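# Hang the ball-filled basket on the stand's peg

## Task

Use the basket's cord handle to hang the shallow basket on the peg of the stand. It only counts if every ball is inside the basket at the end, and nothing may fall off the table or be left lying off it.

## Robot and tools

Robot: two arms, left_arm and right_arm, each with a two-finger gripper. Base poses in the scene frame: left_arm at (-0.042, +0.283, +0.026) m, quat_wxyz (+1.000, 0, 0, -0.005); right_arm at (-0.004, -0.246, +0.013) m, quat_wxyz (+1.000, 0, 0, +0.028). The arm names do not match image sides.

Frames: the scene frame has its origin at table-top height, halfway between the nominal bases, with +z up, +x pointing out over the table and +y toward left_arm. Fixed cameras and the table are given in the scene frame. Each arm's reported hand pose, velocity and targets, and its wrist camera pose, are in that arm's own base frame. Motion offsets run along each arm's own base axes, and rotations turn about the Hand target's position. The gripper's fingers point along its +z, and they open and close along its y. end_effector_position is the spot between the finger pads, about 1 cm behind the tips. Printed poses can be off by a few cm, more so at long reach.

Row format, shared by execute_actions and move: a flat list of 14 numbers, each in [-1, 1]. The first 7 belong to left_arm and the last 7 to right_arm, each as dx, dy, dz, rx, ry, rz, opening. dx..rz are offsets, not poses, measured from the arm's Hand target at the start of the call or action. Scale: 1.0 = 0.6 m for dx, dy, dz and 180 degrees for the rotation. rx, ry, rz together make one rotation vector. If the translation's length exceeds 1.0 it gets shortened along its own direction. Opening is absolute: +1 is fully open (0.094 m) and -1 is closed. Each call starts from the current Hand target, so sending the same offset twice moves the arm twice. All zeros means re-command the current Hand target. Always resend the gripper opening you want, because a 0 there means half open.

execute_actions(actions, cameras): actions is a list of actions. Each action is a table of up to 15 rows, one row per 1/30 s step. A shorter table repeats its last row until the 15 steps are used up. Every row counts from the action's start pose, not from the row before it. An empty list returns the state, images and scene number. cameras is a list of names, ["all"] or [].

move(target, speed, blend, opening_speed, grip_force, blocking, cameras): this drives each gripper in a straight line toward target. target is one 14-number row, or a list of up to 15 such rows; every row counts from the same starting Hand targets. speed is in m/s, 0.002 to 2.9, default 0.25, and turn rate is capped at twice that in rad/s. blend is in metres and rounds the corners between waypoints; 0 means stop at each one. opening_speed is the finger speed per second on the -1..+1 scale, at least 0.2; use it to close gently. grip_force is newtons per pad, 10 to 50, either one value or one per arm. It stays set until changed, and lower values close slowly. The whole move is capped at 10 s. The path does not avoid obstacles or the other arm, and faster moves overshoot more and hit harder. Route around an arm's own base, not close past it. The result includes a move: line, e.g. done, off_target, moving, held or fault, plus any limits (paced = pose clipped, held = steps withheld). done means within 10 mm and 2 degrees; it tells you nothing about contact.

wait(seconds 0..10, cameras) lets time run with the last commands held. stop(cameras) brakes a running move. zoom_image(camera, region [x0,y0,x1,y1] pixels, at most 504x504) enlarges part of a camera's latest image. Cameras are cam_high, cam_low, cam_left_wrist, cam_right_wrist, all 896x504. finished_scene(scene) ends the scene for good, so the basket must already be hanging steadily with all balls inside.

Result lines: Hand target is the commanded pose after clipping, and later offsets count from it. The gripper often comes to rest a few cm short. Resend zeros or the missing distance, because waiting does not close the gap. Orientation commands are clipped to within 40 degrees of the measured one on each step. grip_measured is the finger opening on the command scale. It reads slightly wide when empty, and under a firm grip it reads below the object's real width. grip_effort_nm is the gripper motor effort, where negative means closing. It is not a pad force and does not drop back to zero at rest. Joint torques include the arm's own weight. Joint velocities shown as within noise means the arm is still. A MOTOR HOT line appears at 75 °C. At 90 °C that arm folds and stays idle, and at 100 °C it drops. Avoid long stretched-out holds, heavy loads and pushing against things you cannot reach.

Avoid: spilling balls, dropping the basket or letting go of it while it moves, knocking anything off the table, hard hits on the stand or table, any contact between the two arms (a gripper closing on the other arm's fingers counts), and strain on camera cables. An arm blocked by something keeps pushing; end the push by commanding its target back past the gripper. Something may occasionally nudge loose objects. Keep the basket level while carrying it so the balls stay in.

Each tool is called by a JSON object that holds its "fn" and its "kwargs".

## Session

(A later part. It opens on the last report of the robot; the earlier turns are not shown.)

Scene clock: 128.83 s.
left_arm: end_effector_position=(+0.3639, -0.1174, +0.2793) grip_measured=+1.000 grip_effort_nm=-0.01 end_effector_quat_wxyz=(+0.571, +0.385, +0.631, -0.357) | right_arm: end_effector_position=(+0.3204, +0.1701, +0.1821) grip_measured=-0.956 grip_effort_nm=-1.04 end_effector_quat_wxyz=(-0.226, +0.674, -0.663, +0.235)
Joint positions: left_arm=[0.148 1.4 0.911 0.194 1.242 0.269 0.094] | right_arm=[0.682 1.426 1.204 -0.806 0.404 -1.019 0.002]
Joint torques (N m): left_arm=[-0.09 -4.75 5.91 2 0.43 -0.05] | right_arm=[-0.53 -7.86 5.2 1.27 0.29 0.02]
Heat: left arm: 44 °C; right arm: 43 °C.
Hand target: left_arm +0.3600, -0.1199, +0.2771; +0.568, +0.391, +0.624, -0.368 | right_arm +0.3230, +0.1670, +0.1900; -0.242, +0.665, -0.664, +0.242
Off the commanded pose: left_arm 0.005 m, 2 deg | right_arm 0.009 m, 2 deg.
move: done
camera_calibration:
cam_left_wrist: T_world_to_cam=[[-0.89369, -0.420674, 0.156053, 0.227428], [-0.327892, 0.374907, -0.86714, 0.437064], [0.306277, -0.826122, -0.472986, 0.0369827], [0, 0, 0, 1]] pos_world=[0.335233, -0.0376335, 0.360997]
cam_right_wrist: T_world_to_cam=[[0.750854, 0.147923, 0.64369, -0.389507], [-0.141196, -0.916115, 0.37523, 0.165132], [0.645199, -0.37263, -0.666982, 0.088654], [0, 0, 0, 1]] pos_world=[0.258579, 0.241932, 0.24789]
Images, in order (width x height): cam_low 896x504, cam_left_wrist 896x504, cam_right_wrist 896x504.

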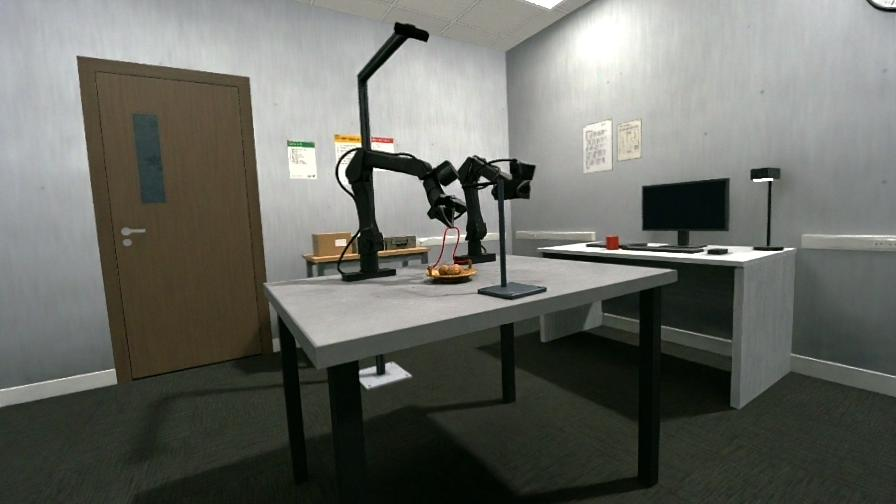

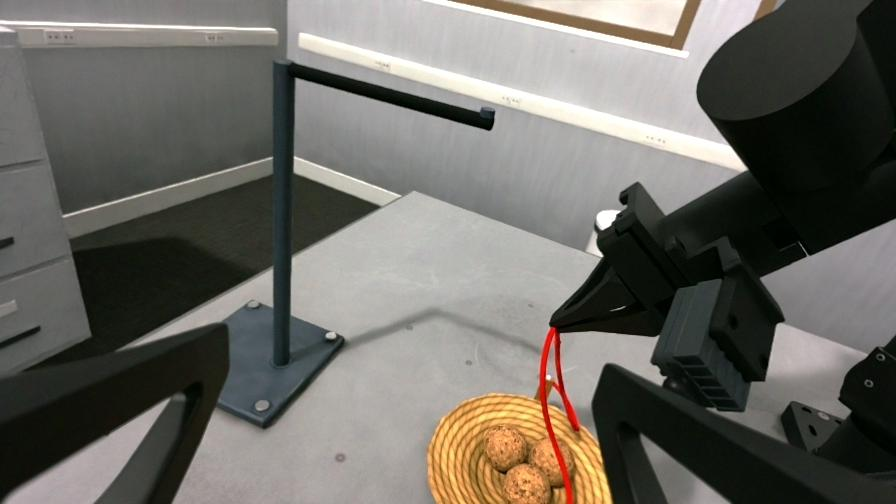

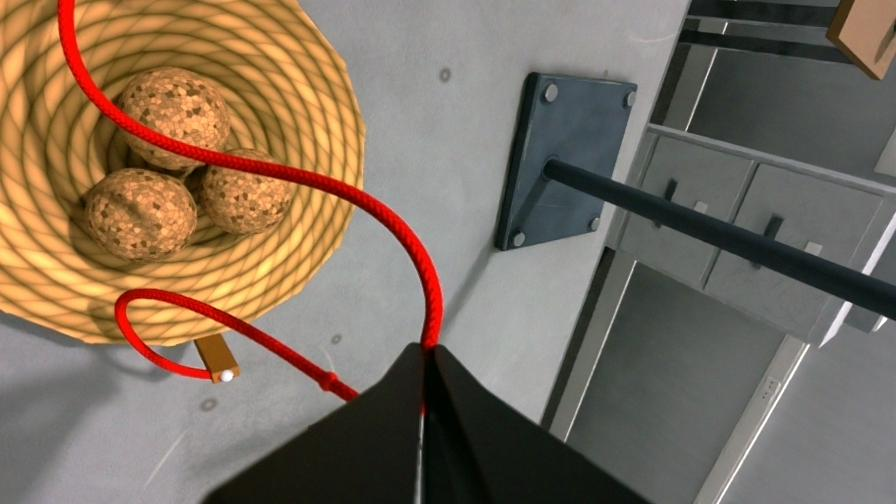

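{"fn": "move", "kwargs": {"target": [0,0,0,0,0,0,1, 0,0,0.058,0,0,0,-1], "speed": 0.08, "cameras": ["cam_left_wrist", "cam_right_wrist", "cam_low"]}}

{"fn": "zoom_image", "kwargs": {"camera": "cam_low", "region": [400, 170, 560, 310]}}

Scene clock: 130.97 s.
left_arm: end_effector_position=(+0.3639, -0.1174, +0.2793) grip_measured=+1.000 grip_effort_nm=-0.01 end_effector_quat_wxyz=(+0.571, +0.385, +0.631, -0.357) | right_arm: end_effector_position=(+0.3205, +0.1700, +0.2106) grip_measured=-0.956 grip_effort_nm=-1.04 end_effector_quat_wxyz=(-0.231, +0.673, -0.663, +0.236)
Joint positions: left_arm=[0.148 1.4 0.911 0.194 1.242 0.269 0.094] | right_arm=[0.682 1.426 1.312 -0.905 0.405 -1.02 0.002]
Joint torques (N m): left_arm=[-0.17 -4.72 5.89 1.99 0.44 -0.06] | right_arm=[-0.54 -6.61 8.28 0.96 0.28 0.01]
Heat: left arm: 44 °C; right arm: 43 °C.
Hand target: left_arm +0.3600, -0.1199, +0.2771; +0.568, +0.391, +0.624, -0.368 | right_arm +0.3230, +0.1670, +0.2247; -0.242, +0.665, -0.664, +0.242
Off the commanded pose: left_arm 0.005 m, 2 deg | right_arm 0.015 m, 2 deg.
move: off_target (right_arm)
camera_calibration:
cam_left_wrist: T_world_to_cam=[[-0.89369, -0.420674, 0.156053, 0.227428], [-0.327892, 0.374907, -0.86714, 0.437064], [0.306277, -0.826122, -0.472986, 0.0369827], [0, 0, 0, 1]] pos_world=[0.335233, -0.0376335, 0.360997]
cam_right_wrist: T_world_to_cam=[[0.745506, 0.145435, 0.650438, -0.40722], [-0.143399, -0.918048, 0.369628, 0.156528], [0.65089, -0.368832, -0.663555, 0.104401], [0, 0, 0, 1]] pos_world=[0.258077, 0.24143, 0.27629]
Images, in order (width x height): cam_low 896x504, cam_left_wrist 896x504, cam_right_wrist 896x504.

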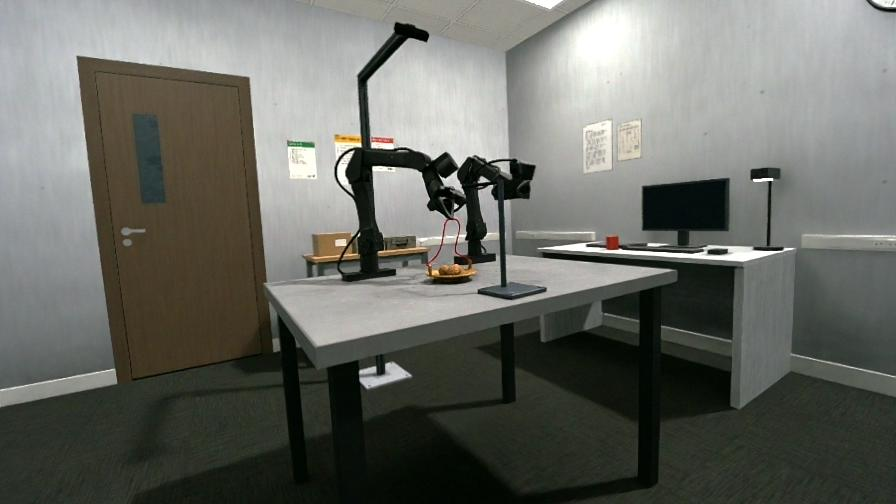

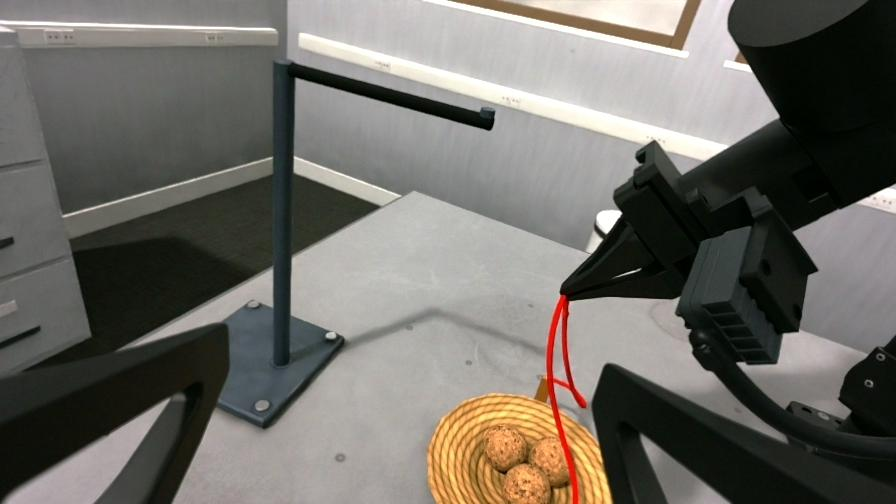

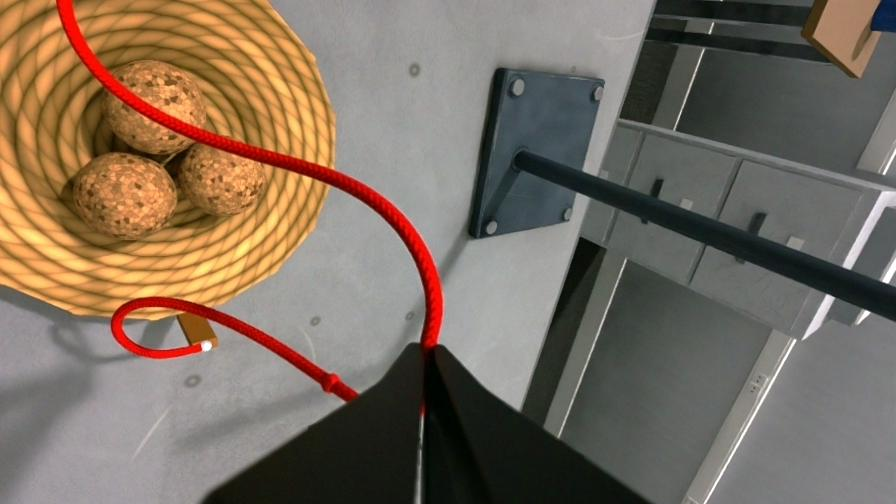

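Scaled by 3.150 from the camera's 896x504 image, which has a finer 1280x720 frame.

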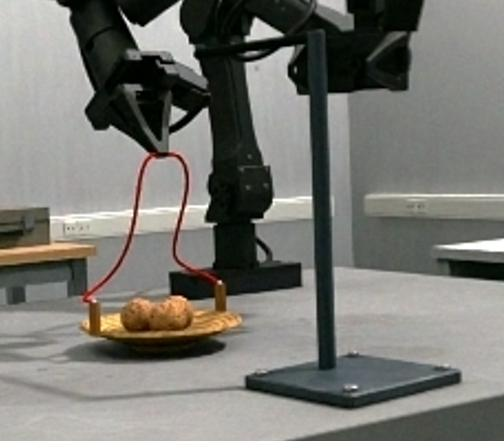

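{"fn": "move", "kwargs": {"target": [0,0,0,0,0,0,1, 0,0,0.042,0,0,0,-1], "speed": 0.05, "cameras": ["cam_left_wrist", "cam_low"]}}

{"fn": "zoom_image", "kwargs": {"camera": "cam_low", "region": [400, 170, 560, 310]}}

Scene clock: 133.13 s.
left_arm: end_effector_position=(+0.3639, -0.1174, +0.2793) grip_measured=+1.000 grip_effort_nm=-0.01 end_effector_quat_wxyz=(+0.571, +0.385, +0.631, -0.357) | right_arm: end_effector_position=(+0.3197, +0.1694, +0.2412) grip_measured=-0.956 grip_effort_nm=-1.04 end_effector_quat_wxyz=(-0.238, +0.670, -0.662, +0.237)
Joint positions: left_arm=[0.148 1.4 0.911 0.194 1.242 0.269 0.094] | right_arm=[0.682 1.431 1.432 -1.004 0.405 -1.02 0.002]
Joint torques (N m): left_arm=[-0.14 -4.74 5.85 1.99 0.44 -0.07] | right_arm=[-0.5 -5.05 8.29 0.99 0.28 0.02]
Heat: left arm: 44 °C; right arm: 43 °C.
Hand target: left_arm +0.3600, -0.1199, +0.2771; +0.568, +0.391, +0.624, -0.368 | right_arm +0.3230, +0.1670, +0.2500; -0.242, +0.665, -0.664, +0.242
Off the commanded pose: left_arm 0.005 m, 2 deg | right_arm 0.010 m, 1 deg.
move: done
camera_calibration:
cam_left_wrist: T_world_to_cam=[[-0.89369, -0.420674, 0.156053, 0.227428], [-0.327892, 0.374907, -0.86714, 0.437064], [0.306277, -0.826122, -0.472986, 0.0369827], [0, 0, 0, 1]] pos_world=[0.335233, -0.0376335, 0.360997]
Images, in order (width x height): cam_low 896x504, cam_left_wrist 896x504.

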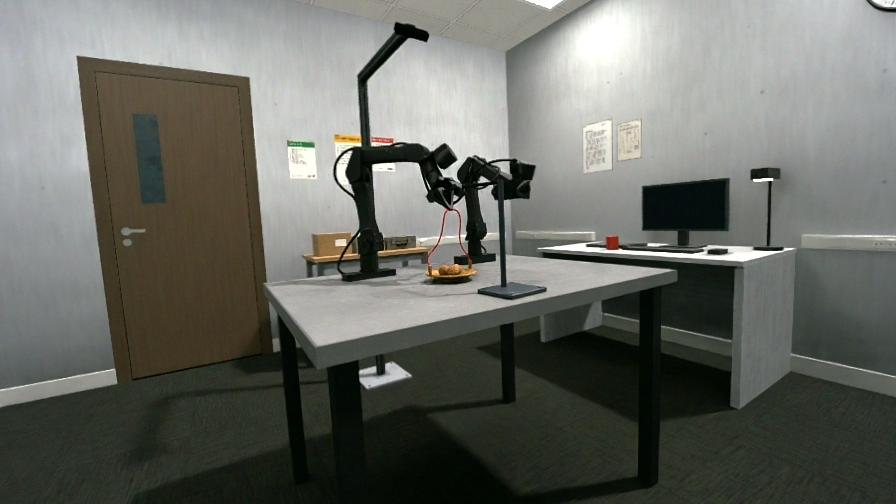

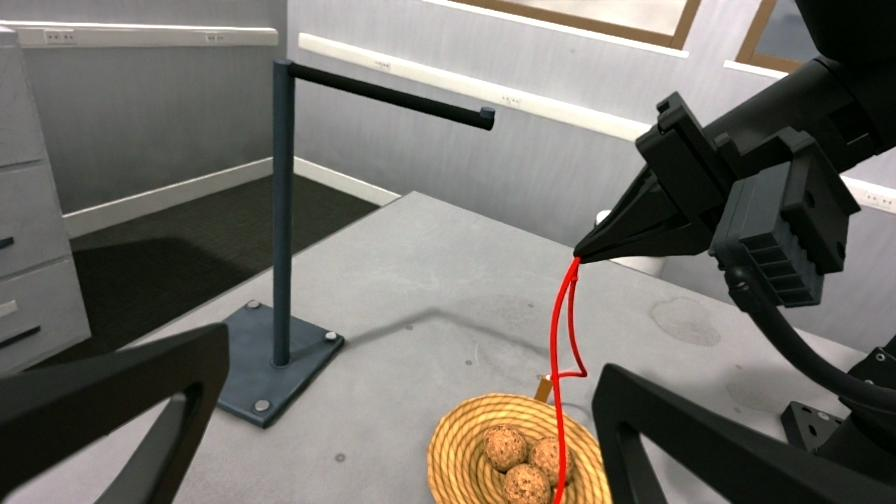

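Scaled by 3.150 from the camera's 896x504 image, which has a finer 1280x720 frame.

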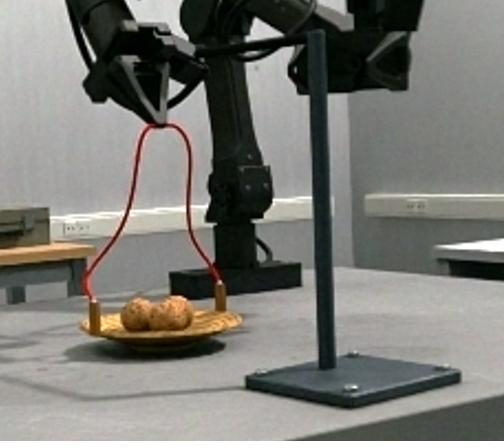

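{"fn": "move", "kwargs": {"target": [0,0,0,0,0,0,1, 0,0,0.025,0,0,0,-1], "speed": 0.03, "cameras": ["cam_left_wrist", "cam_low"]}}

{"fn": "zoom_image", "kwargs": {"camera": "cam_low", "region": [400, 170, 560, 310]}}

Scene clock: 135.37 s.
left_arm: end_effector_position=(+0.3639, -0.1174, +0.2793) grip_measured=+1.000 grip_effort_nm=-0.01 end_effector_quat_wxyz=(+0.571, +0.385, +0.631, -0.357) | right_arm: end_effector_position=(+0.3197, +0.1693, +0.2558) grip_measured=-0.956 grip_effort_nm=-1.04 end_effector_quat_wxyz=(-0.237, +0.670, -0.662, +0.236)
Joint positions: left_arm=[0.148 1.4 0.911 0.194 1.242 0.269 0.094] | right_arm=[0.682 1.447 1.506 -1.064 0.405 -1.02 0.002]
Joint torques (N m): left_arm=[-0.14 -4.71 5.87 1.99 0.42 -0.06] | right_arm=[-0.53 -5.07 8.4 0.95 0.29 0.02]
Heat: left arm: 44 °C; right arm: 43 °C.
Hand target: left_arm +0.3600, -0.1199, +0.2771; +0.568, +0.391, +0.624, -0.368 | right_arm +0.3230, +0.1670, +0.2649; -0.242, +0.665, -0.664, +0.242
Off the commanded pose: left_arm 0.005 m, 2 deg | right_arm 0.010 m, 1 deg.
move: done
camera_calibration:
cam_left_wrist: T_world_to_cam=[[-0.89369, -0.420674, 0.156053, 0.227428], [-0.327892, 0.374907, -0.86714, 0.437064], [0.306277, -0.826122, -0.472986, 0.0369827], [0, 0, 0, 1]] pos_world=[0.335233, -0.0376335, 0.360997]
Images, in order (width x height): cam_low 896x504, cam_left_wrist 896x504.

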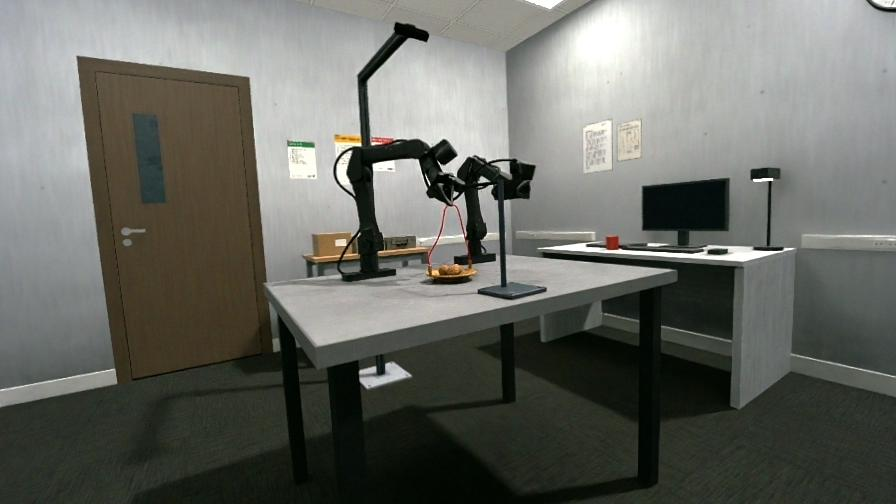

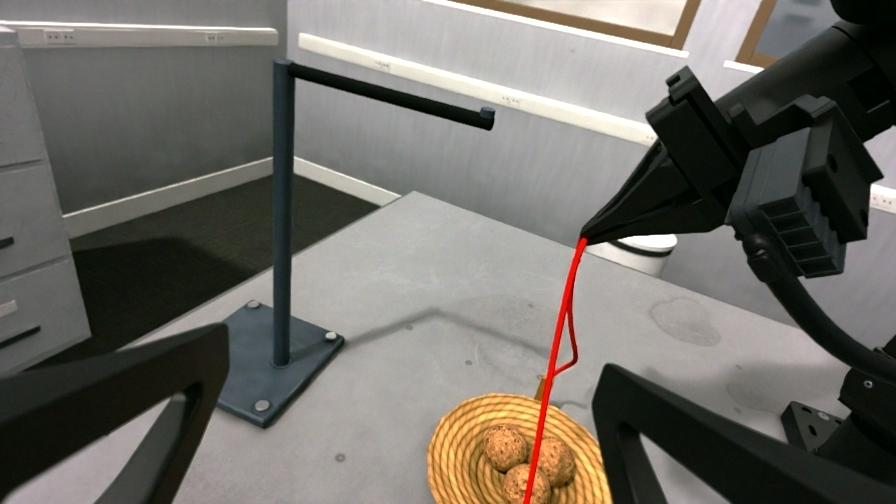

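Scaled by 3.150 from the camera's 896x504 image, which has a finer 1280x720 frame.

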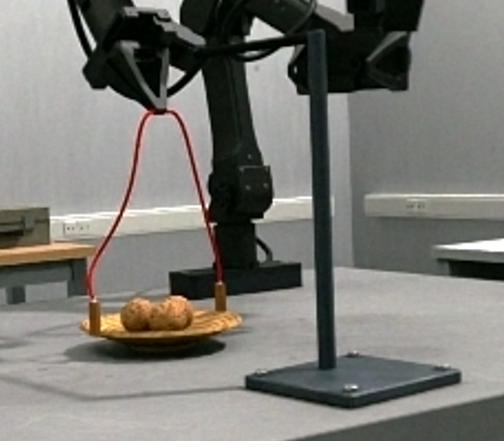

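{"fn": "move", "kwargs": {"target": [0,0,0,0,0,0,1, 0,0,0.035,0,0,0,-1], "speed": 0.03, "cameras": ["cam_left_wrist", "cam_low"]}}

{"fn": "zoom_image", "kwargs": {"camera": "cam_low", "region": [400, 170, 560, 310]}}

Scene clock: 139.27 s.
left_arm: end_effector_position=(+0.3639, -0.1174, +0.2793) grip_measured=+1.000 grip_effort_nm=-0.01 end_effector_quat_wxyz=(+0.571, +0.385, +0.631, -0.357) | right_arm: end_effector_position=(+0.3170, +0.1672, +0.2712) grip_measured=-0.957 grip_effort_nm=-1.04 end_effector_quat_wxyz=(-0.224, +0.675, -0.663, +0.235)
Joint positions: left_arm=[0.148 1.4 0.911 0.194 1.242 0.269 0.094] | right_arm=[0.682 1.48 1.615 -1.169 0.405 -1.02 0.002]
Joint torques (N m): left_arm=[-0.1 -4.81 5.9 1.98 0.42 -0.07] | right_arm=[-0.53 -5.55 8.64 1.12 0.28 0.03]
Heat: left arm: 43 °C; right arm: 43 °C.
Hand target: left_arm +0.3600, -0.1199, +0.2771; +0.568, +0.391, +0.624, -0.368 | right_arm +0.3230, +0.1670, +0.2859; -0.241, +0.665, -0.664, +0.242
Off the commanded pose: left_arm 0.005 m, 2 deg | right_arm 0.016 m, 3 deg.
move: off_target (right_arm)
camera_calibration:
cam_left_wrist: T_world_to_cam=[[-0.89369, -0.420674, 0.156053, 0.227428], [-0.327892, 0.374907, -0.86714, 0.437064], [0.306277, -0.826122, -0.472986, 0.0369827], [0, 0, 0, 1]] pos_world=[0.335233, -0.0376335, 0.360997]
Images, in order (width x height): cam_low 896x504, cam_left_wrist 896x504.

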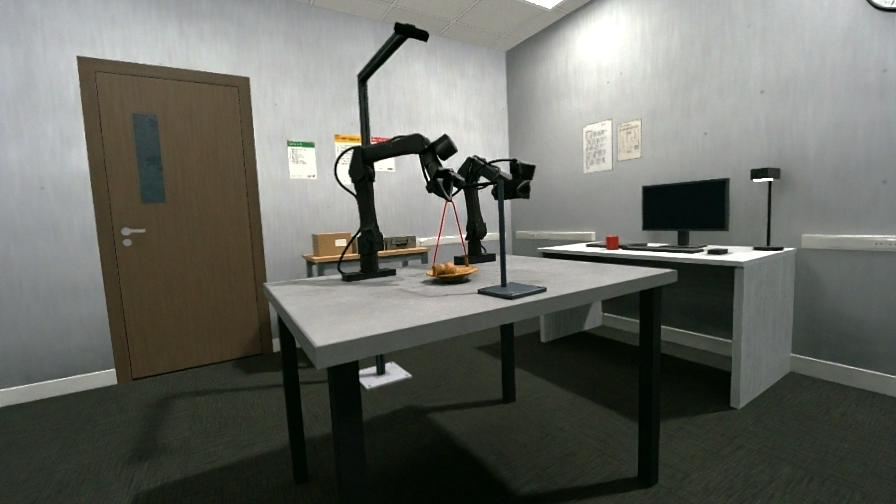

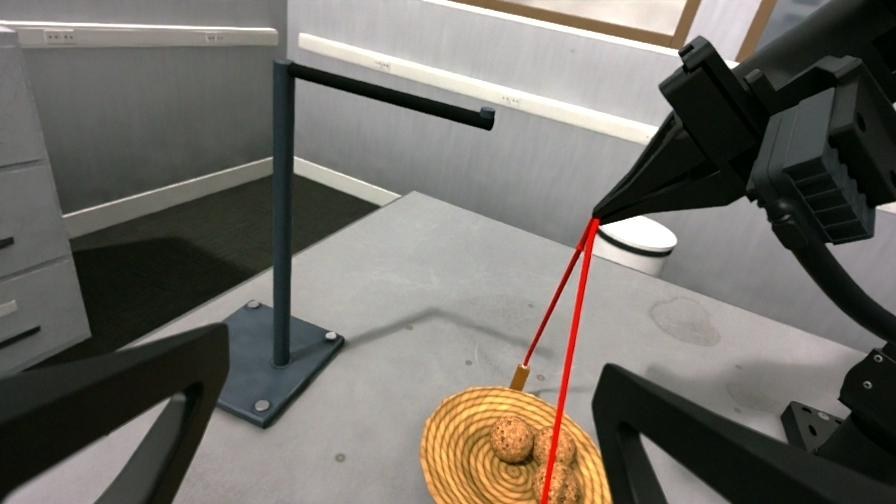

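Scaled by 3.150 from the camera's 896x504 image, which has a finer 1280x720 frame.

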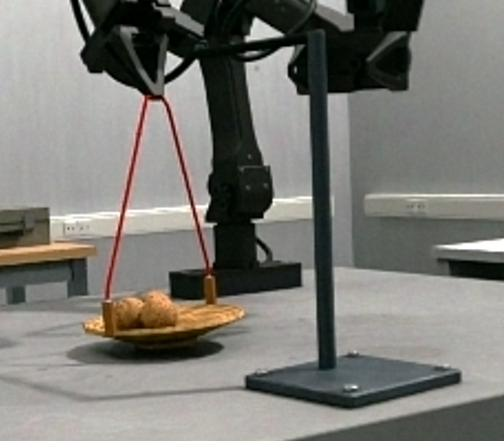

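{"fn": "zoom_image", "kwargs": {"camera": "cam_left_wrist", "region": [380, 190, 700, 504]}}

{"fn": "execute_actions", "kwargs": {"actions": []}}

Scaled by 1.575 from the camera's 896x504 image, which has a finer 1280x720 frame.

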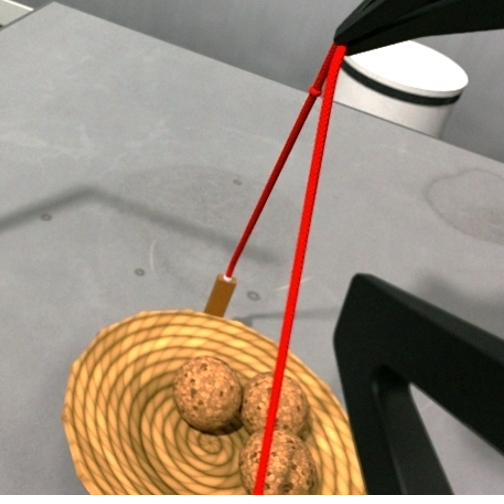

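Scene clock: 142.53 s.
left_arm: end_effector_position=(+0.3639, -0.1174, +0.2793) grip_measured=+1.000 grip_effort_nm=-0.01 end_effector_quat_wxyz=(+0.571, +0.385, +0.631, -0.357) | right_arm: end_effector_position=(+0.3169, +0.1671, +0.2711) grip_measured=-0.957 grip_effort_nm=-1.04 end_effector_quat_wxyz=(-0.223, +0.675, -0.663, +0.235)
Joint positions: left_arm=[0.148 1.4 0.911 0.194 1.242 0.269 0.094] | right_arm=[0.682 1.48 1.615 -1.169 0.405 -1.02 0.002]
Joint velocities: within noise
Joint torques (N m): left_arm=[-0.12 -4.72 5.85 1.99 0.43 -0.05] | right_arm=[-0.53 -5.56 8.7 1.12 0.3 0.03]
Motor temperatures (°C): left_arm=[32 27 43 40 29 27 28] | right_arm=[25 33 43 27 28 25 26]
Heat: left arm: 43 °C; right arm: 43 °C.
Hand target: left_arm +0.3600, -0.1199, +0.2771; +0.568, +0.391, +0.624, -0.368 | right_arm +0.3230, +0.1670, +0.2859; -0.241, +0.665, -0.664, +0.242
Tool commands: left_gripper/opening=+1.0 right_gripper/opening=-1.0
Off the commanded pose: left_arm 0.005 m, 2 deg | right_arm 0.016 m, 3 deg.
camera_calibration:
cam_left_wrist: T_world_to_cam=[[-0.89369, -0.420674, 0.156053, 0.227428], [-0.327892, 0.374907, -0.86714, 0.437064], [0.306277, -0.826122, -0.472986, 0.0369827], [0, 0, 0, 1]] pos_world=[0.335233, -0.0376335, 0.360997]
cam_right_wrist: T_world_to_cam=[[0.75324, 0.152191, 0.639897, -0.444193], [-0.138623, -0.91428, 0.380626, 0.125831], [0.642973, -0.375407, -0.667575, 0.150467], [0, 0, 0, 1]] pos_world=[0.255281, 0.239133, 0.336791]

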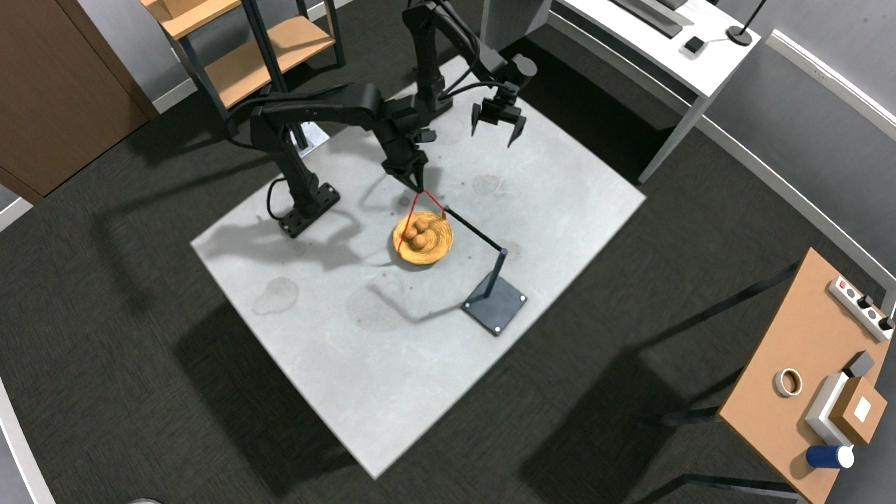

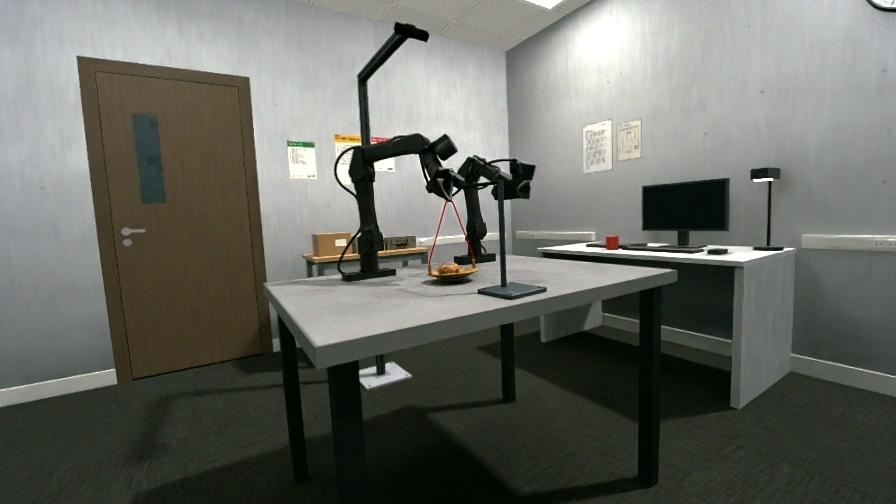

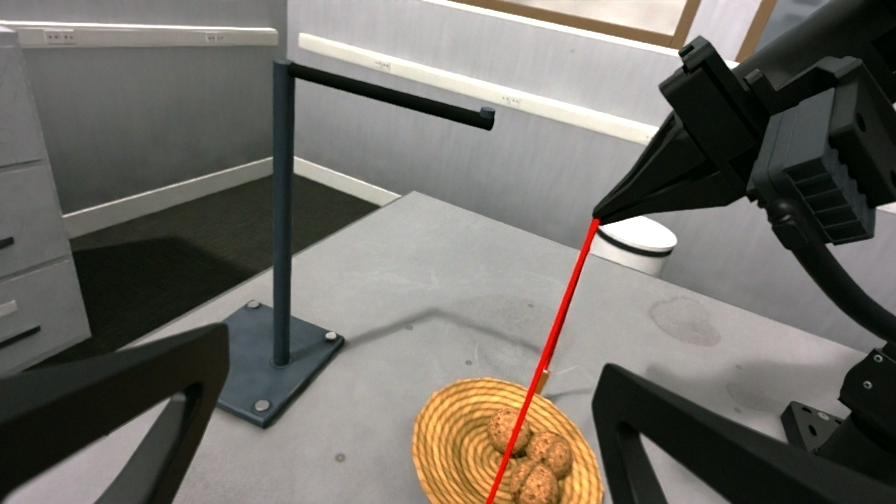

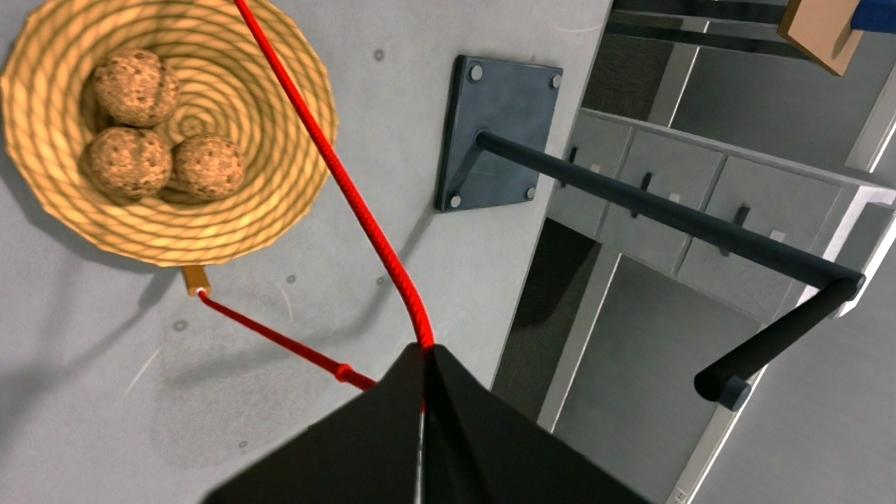

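{"fn": "wait", "kwargs": {"seconds": 0.5, "cameras": ["cam_left_wrist", "cam_right_wrist", "cam_low"]}}

{"fn": "zoom_image", "kwargs": {"camera": "cam_low", "region": [400, 170, 560, 310]}}

Scene clock: 144.50 s.
left_arm: end_effector_position=(+0.3639, -0.1174, +0.2793) grip_measured=+1.000 grip_effort_nm=-0.01 end_effector_quat_wxyz=(+0.571, +0.385, +0.631, -0.357) | right_arm: end_effector_position=(+0.3169, +0.1671, +0.2711) grip_measured=-0.957 grip_effort_nm=-1.04 end_effector_quat_wxyz=(-0.223, +0.675, -0.663, +0.235)
Joint positions: left_arm=[0.148 1.4 0.911 0.194 1.242 0.269 0.094] | right_arm=[0.682 1.48 1.615 -1.169 0.405 -1.02 0.002]
Joint torques (N m): left_arm=[-0.09 -4.7 5.87 1.99 0.43 -0.06] | right_arm=[-0.49 -5.56 8.68 1.11 0.29 0.03]
Heat: left arm: 43 °C; right arm: 44 °C.
Hand target: left_arm +0.3600, -0.1199, +0.2771; +0.568, +0.391, +0.624, -0.368 | right_arm +0.3230, +0.1670, +0.2859; -0.241, +0.665, -0.664, +0.242
Tool commands: left_gripper/opening=+1.0 right_gripper/opening=-1.0
Off the commanded pose: left_arm 0.005 m, 2 deg | right_arm 0.016 m, 3 deg.
wait: 0.50 s; at rest from the start
camera_calibration:
cam_left_wrist: T_world_to_cam=[[-0.89369, -0.420674, 0.156053, 0.227428], [-0.327892, 0.374907, -0.86714, 0.437064], [0.306277, -0.826122, -0.472986, 0.0369827], [0, 0, 0, 1]] pos_world=[0.335233, -0.0376335, 0.360997]
cam_right_wrist: T_world_to_cam=[[0.75324, 0.152191, 0.639897, -0.444193], [-0.138623, -0.91428, 0.380626, 0.125831], [0.642973, -0.375407, -0.667575, 0.150467], [0, 0, 0, 1]] pos_world=[0.255281, 0.239133, 0.336791]
Images, in order (width x height): cam_low 896x504, cam_left_wrist 896x504, cam_right_wrist 896x504.

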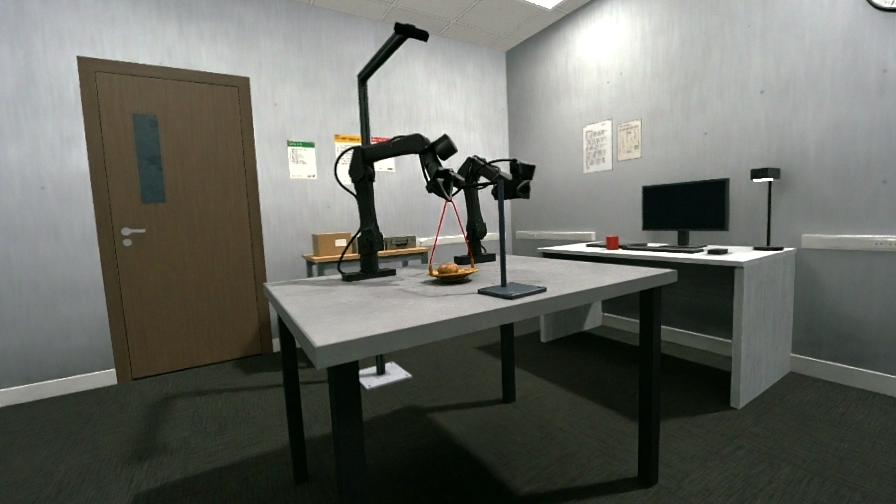

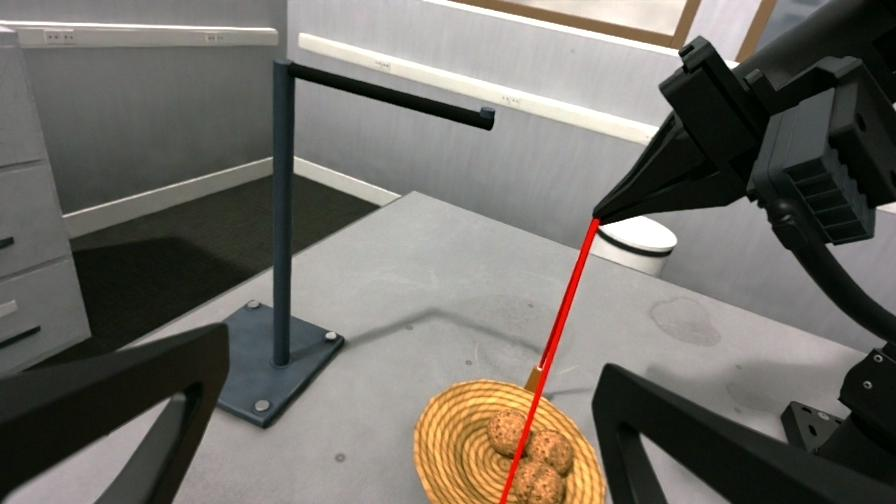

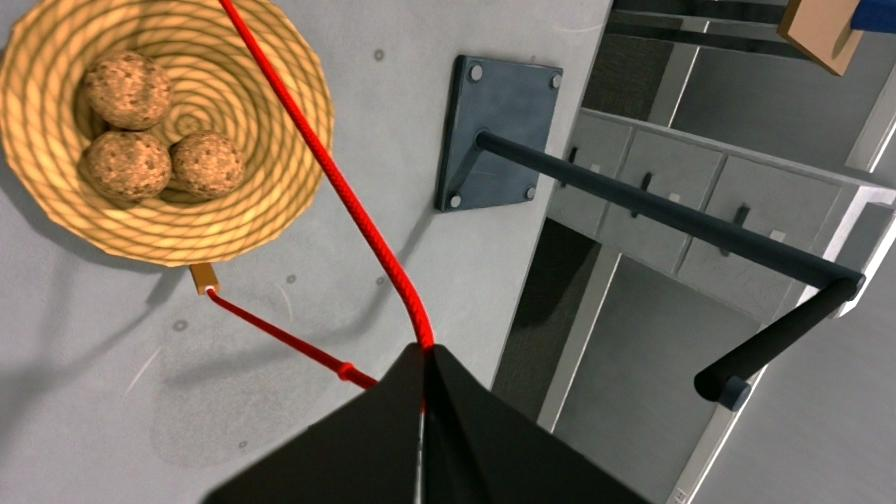

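Scaled by 3.150 from the camera's 896x504 image, which has a finer 1280x720 frame.

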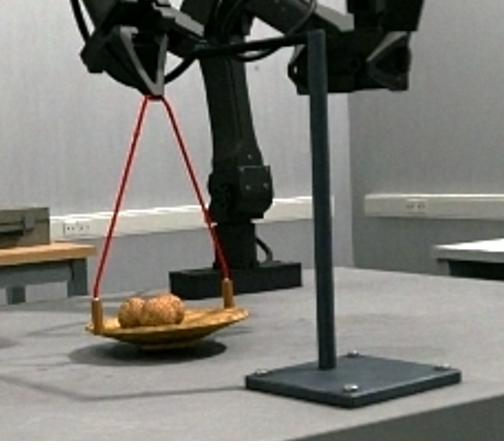

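{"fn": "move", "kwargs": {"target": [0,0,0,0,0,0,1, 0,0,0.05,0,0,0,-1], "speed": 0.03, "cameras": ["cam_left_wrist", "cam_right_wrist", "cam_low"]}}

{"fn": "zoom_image", "kwargs": {"camera": "cam_low", "region": [400, 170, 560, 310]}}

Scene clock: 148.90 s.
left_arm: end_effector_position=(+0.3639, -0.1174, +0.2793) grip_measured=+1.000 grip_effort_nm=-0.01 end_effector_quat_wxyz=(+0.571, +0.385, +0.631, -0.357) | right_arm: end_effector_position=(+0.3183, +0.1682, +0.3021) grip_measured=-0.957 grip_effort_nm=-1.04 end_effector_quat_wxyz=(-0.225, +0.675, -0.663, +0.235)
Joint positions: left_arm=[0.148 1.4 0.911 0.194 1.242 0.269 0.094] | right_arm=[0.682 1.538 1.804 -1.297 0.405 -1.02 0.002]
Joint torques (N m): left_arm=[-0.09 -4.79 5.93 1.98 0.42 -0.06] | right_arm=[-0.54 -5.86 8.32 1.13 0.29 0.02]
Heat: left arm: 43 °C; right arm: 44 °C.
Hand target: left_arm +0.3600, -0.1199, +0.2771; +0.568, +0.391, +0.624, -0.368 | right_arm +0.3230, +0.1670, +0.3160; -0.242, +0.665, -0.664, +0.242
Off the commanded pose: left_arm 0.005 m, 2 deg | right_arm 0.015 m, 2 deg.
move: off_target (right_arm)
camera_calibration:
cam_left_wrist: T_world_to_cam=[[-0.89369, -0.420674, 0.156053, 0.227428], [-0.327892, 0.374907, -0.86714, 0.437064], [0.306277, -0.826122, -0.472986, 0.0369827], [0, 0, 0, 1]] pos_world=[0.335233, -0.0376335, 0.360997]
cam_right_wrist: T_world_to_cam=[[0.751736, 0.150956, 0.641955, -0.46525], [-0.139492, -0.915024, 0.378515, 0.116395], [0.644543, -0.374091, -0.666798, 0.169735], [0, 0, 0, 1]] pos_world=[0.25658, 0.240233, 0.367791]
Images, in order (width x height): cam_low 896x504, cam_left_wrist 896x504, cam_right_wrist 896x504.

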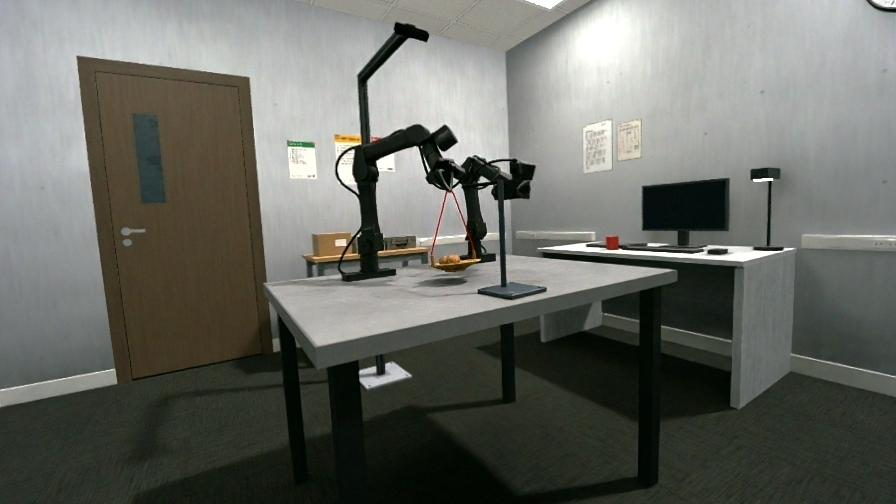

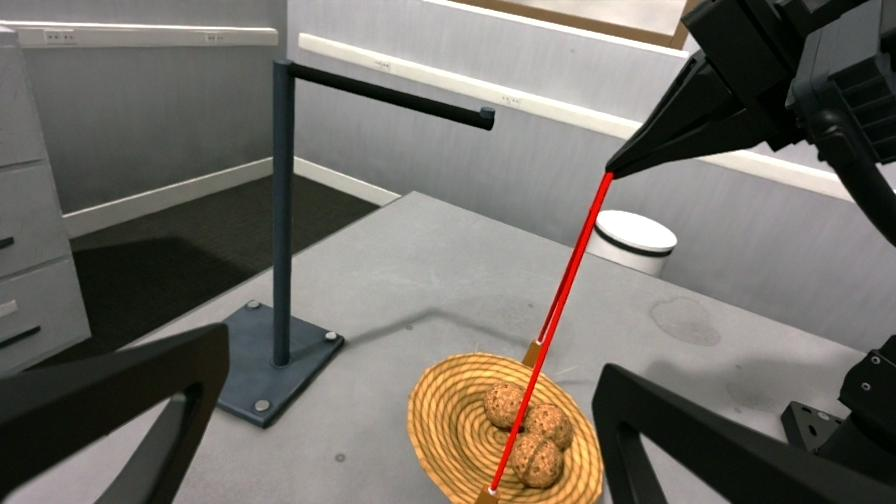

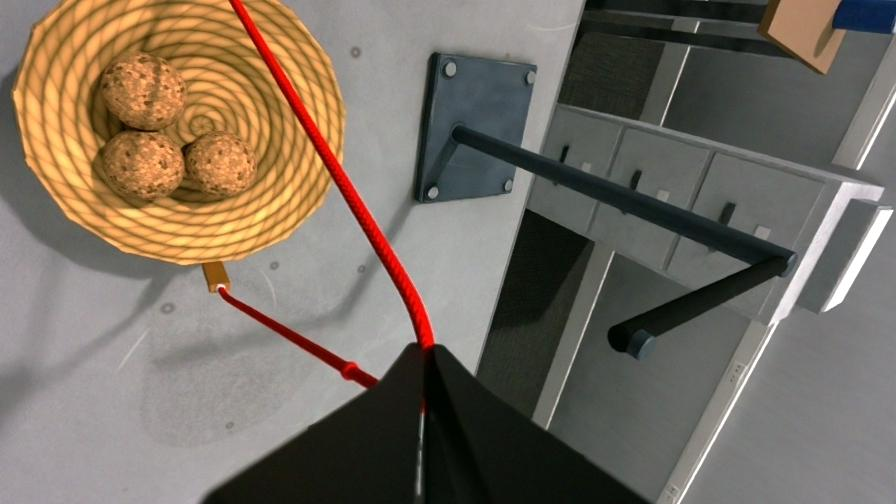

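Scaled by 3.150 from the camera's 896x504 image, which has a finer 1280x720 frame.

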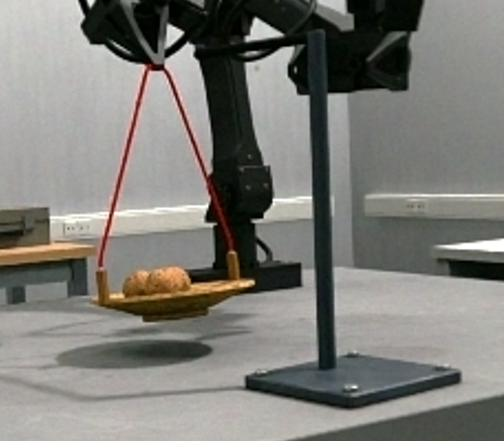

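{"fn": "move", "kwargs": {"target": [0,0,0,0,0,0,1, 0.028,-0.0183,0.0733,0,-0.0556,0,-1], "speed": 0.04, "cameras": ["cam_left_wrist", "cam_right_wrist", "cam_low"]}}

{"fn": "zoom_image", "kwargs": {"camera": "cam_low", "region": [400, 150, 560, 290]}}

Scene clock: 157.90 s.
left_arm: end_effector_position=(+0.3639, -0.1174, +0.2793) grip_measured=+1.000 grip_effort_nm=-0.01 end_effector_quat_wxyz=(+0.571, +0.385, +0.631, -0.357) | right_arm: end_effector_position=(+0.3342, +0.1596, +0.3278) grip_measured=-0.957 grip_effort_nm=-1.04 end_effector_quat_wxyz=(-0.252, +0.669, -0.641, +0.281)
Joint positions: left_arm=[0.148 1.4 0.911 0.194 1.242 0.269 0.094] | right_arm=[0.663 1.521 1.825 -1.231 0.466 -1.108 0.002]
Joint torques (N m): left_arm=[-0.05 -4.68 5.96 1.99 0.43 -0.07] | right_arm=[-0.51 -8.68 8.31 1.59 0.43 0]
Heat: left arm: 43 °C; right arm: 43 °C.
Hand target: left_arm +0.3600, -0.1199, +0.2771; +0.568, +0.391, +0.624, -0.368 | right_arm +0.3399, +0.1560, +0.3598; -0.298, +0.641, -0.641, +0.299
Off the commanded pose: left_arm 0.005 m, 2 deg | right_arm 0.033 m, 7 deg.
move: off_target (right_arm)
camera_calibration:
cam_left_wrist: T_world_to_cam=[[-0.89369, -0.420674, 0.156053, 0.227428], [-0.327892, 0.374907, -0.86714, 0.437064], [0.306277, -0.826122, -0.472986, 0.0369827], [0, 0, 0, 1]] pos_world=[0.335233, -0.0376335, 0.360997]
cam_right_wrist: T_world_to_cam=[[0.673456, 0.182381, 0.716376, -0.495621], [-0.17023, -0.90478, 0.390378, 0.105708], [0.71936, -0.384851, -0.578282, 0.121112], [0, 0, 0, 1]] pos_world=[0.264651, 0.232645, 0.383821]
Images, in order (width x height): cam_low 896x504, cam_left_wrist 896x504, cam_right_wrist 896x504.

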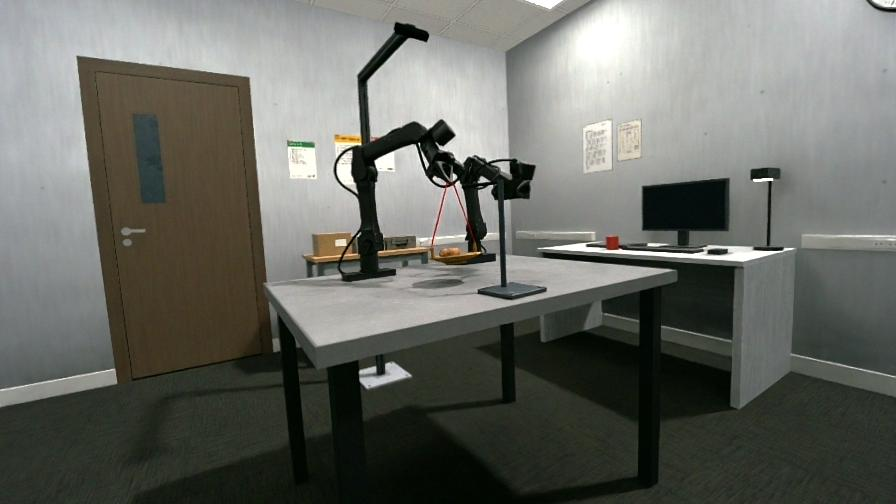

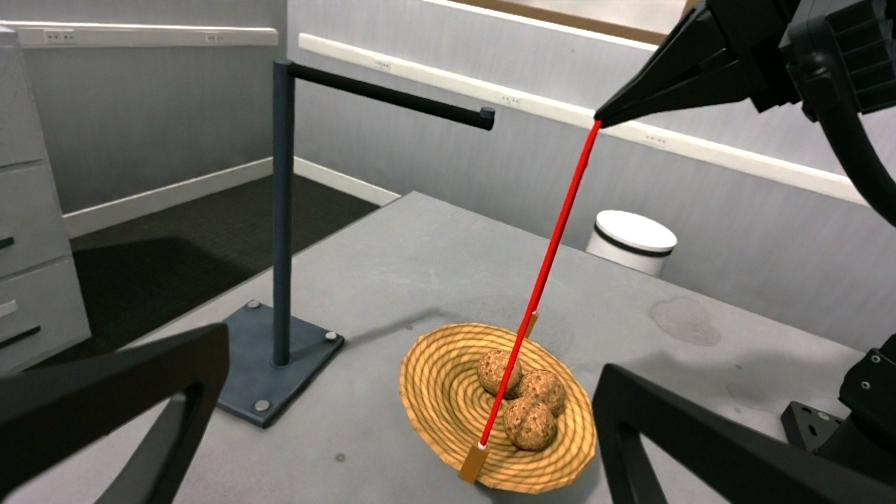

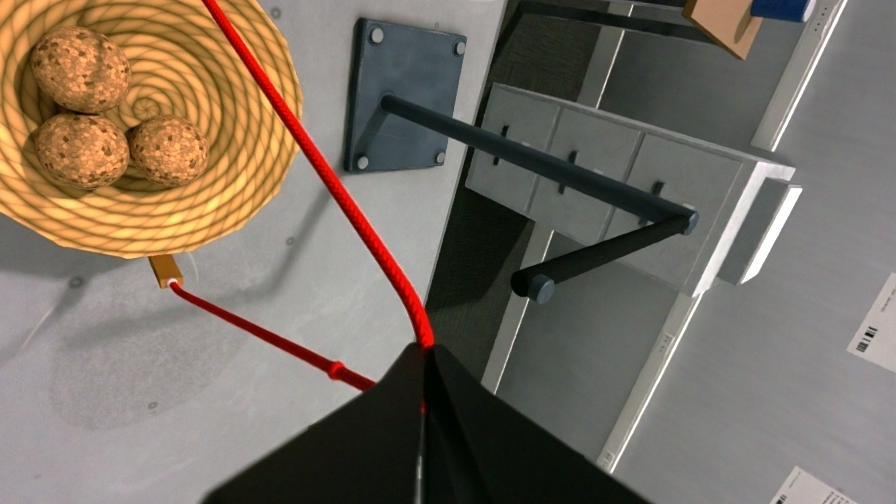

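Scaled by 3.150 from the camera's 896x504 image, which has a finer 1280x720 frame.

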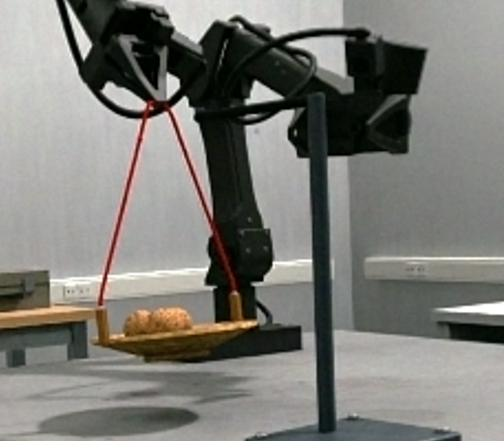

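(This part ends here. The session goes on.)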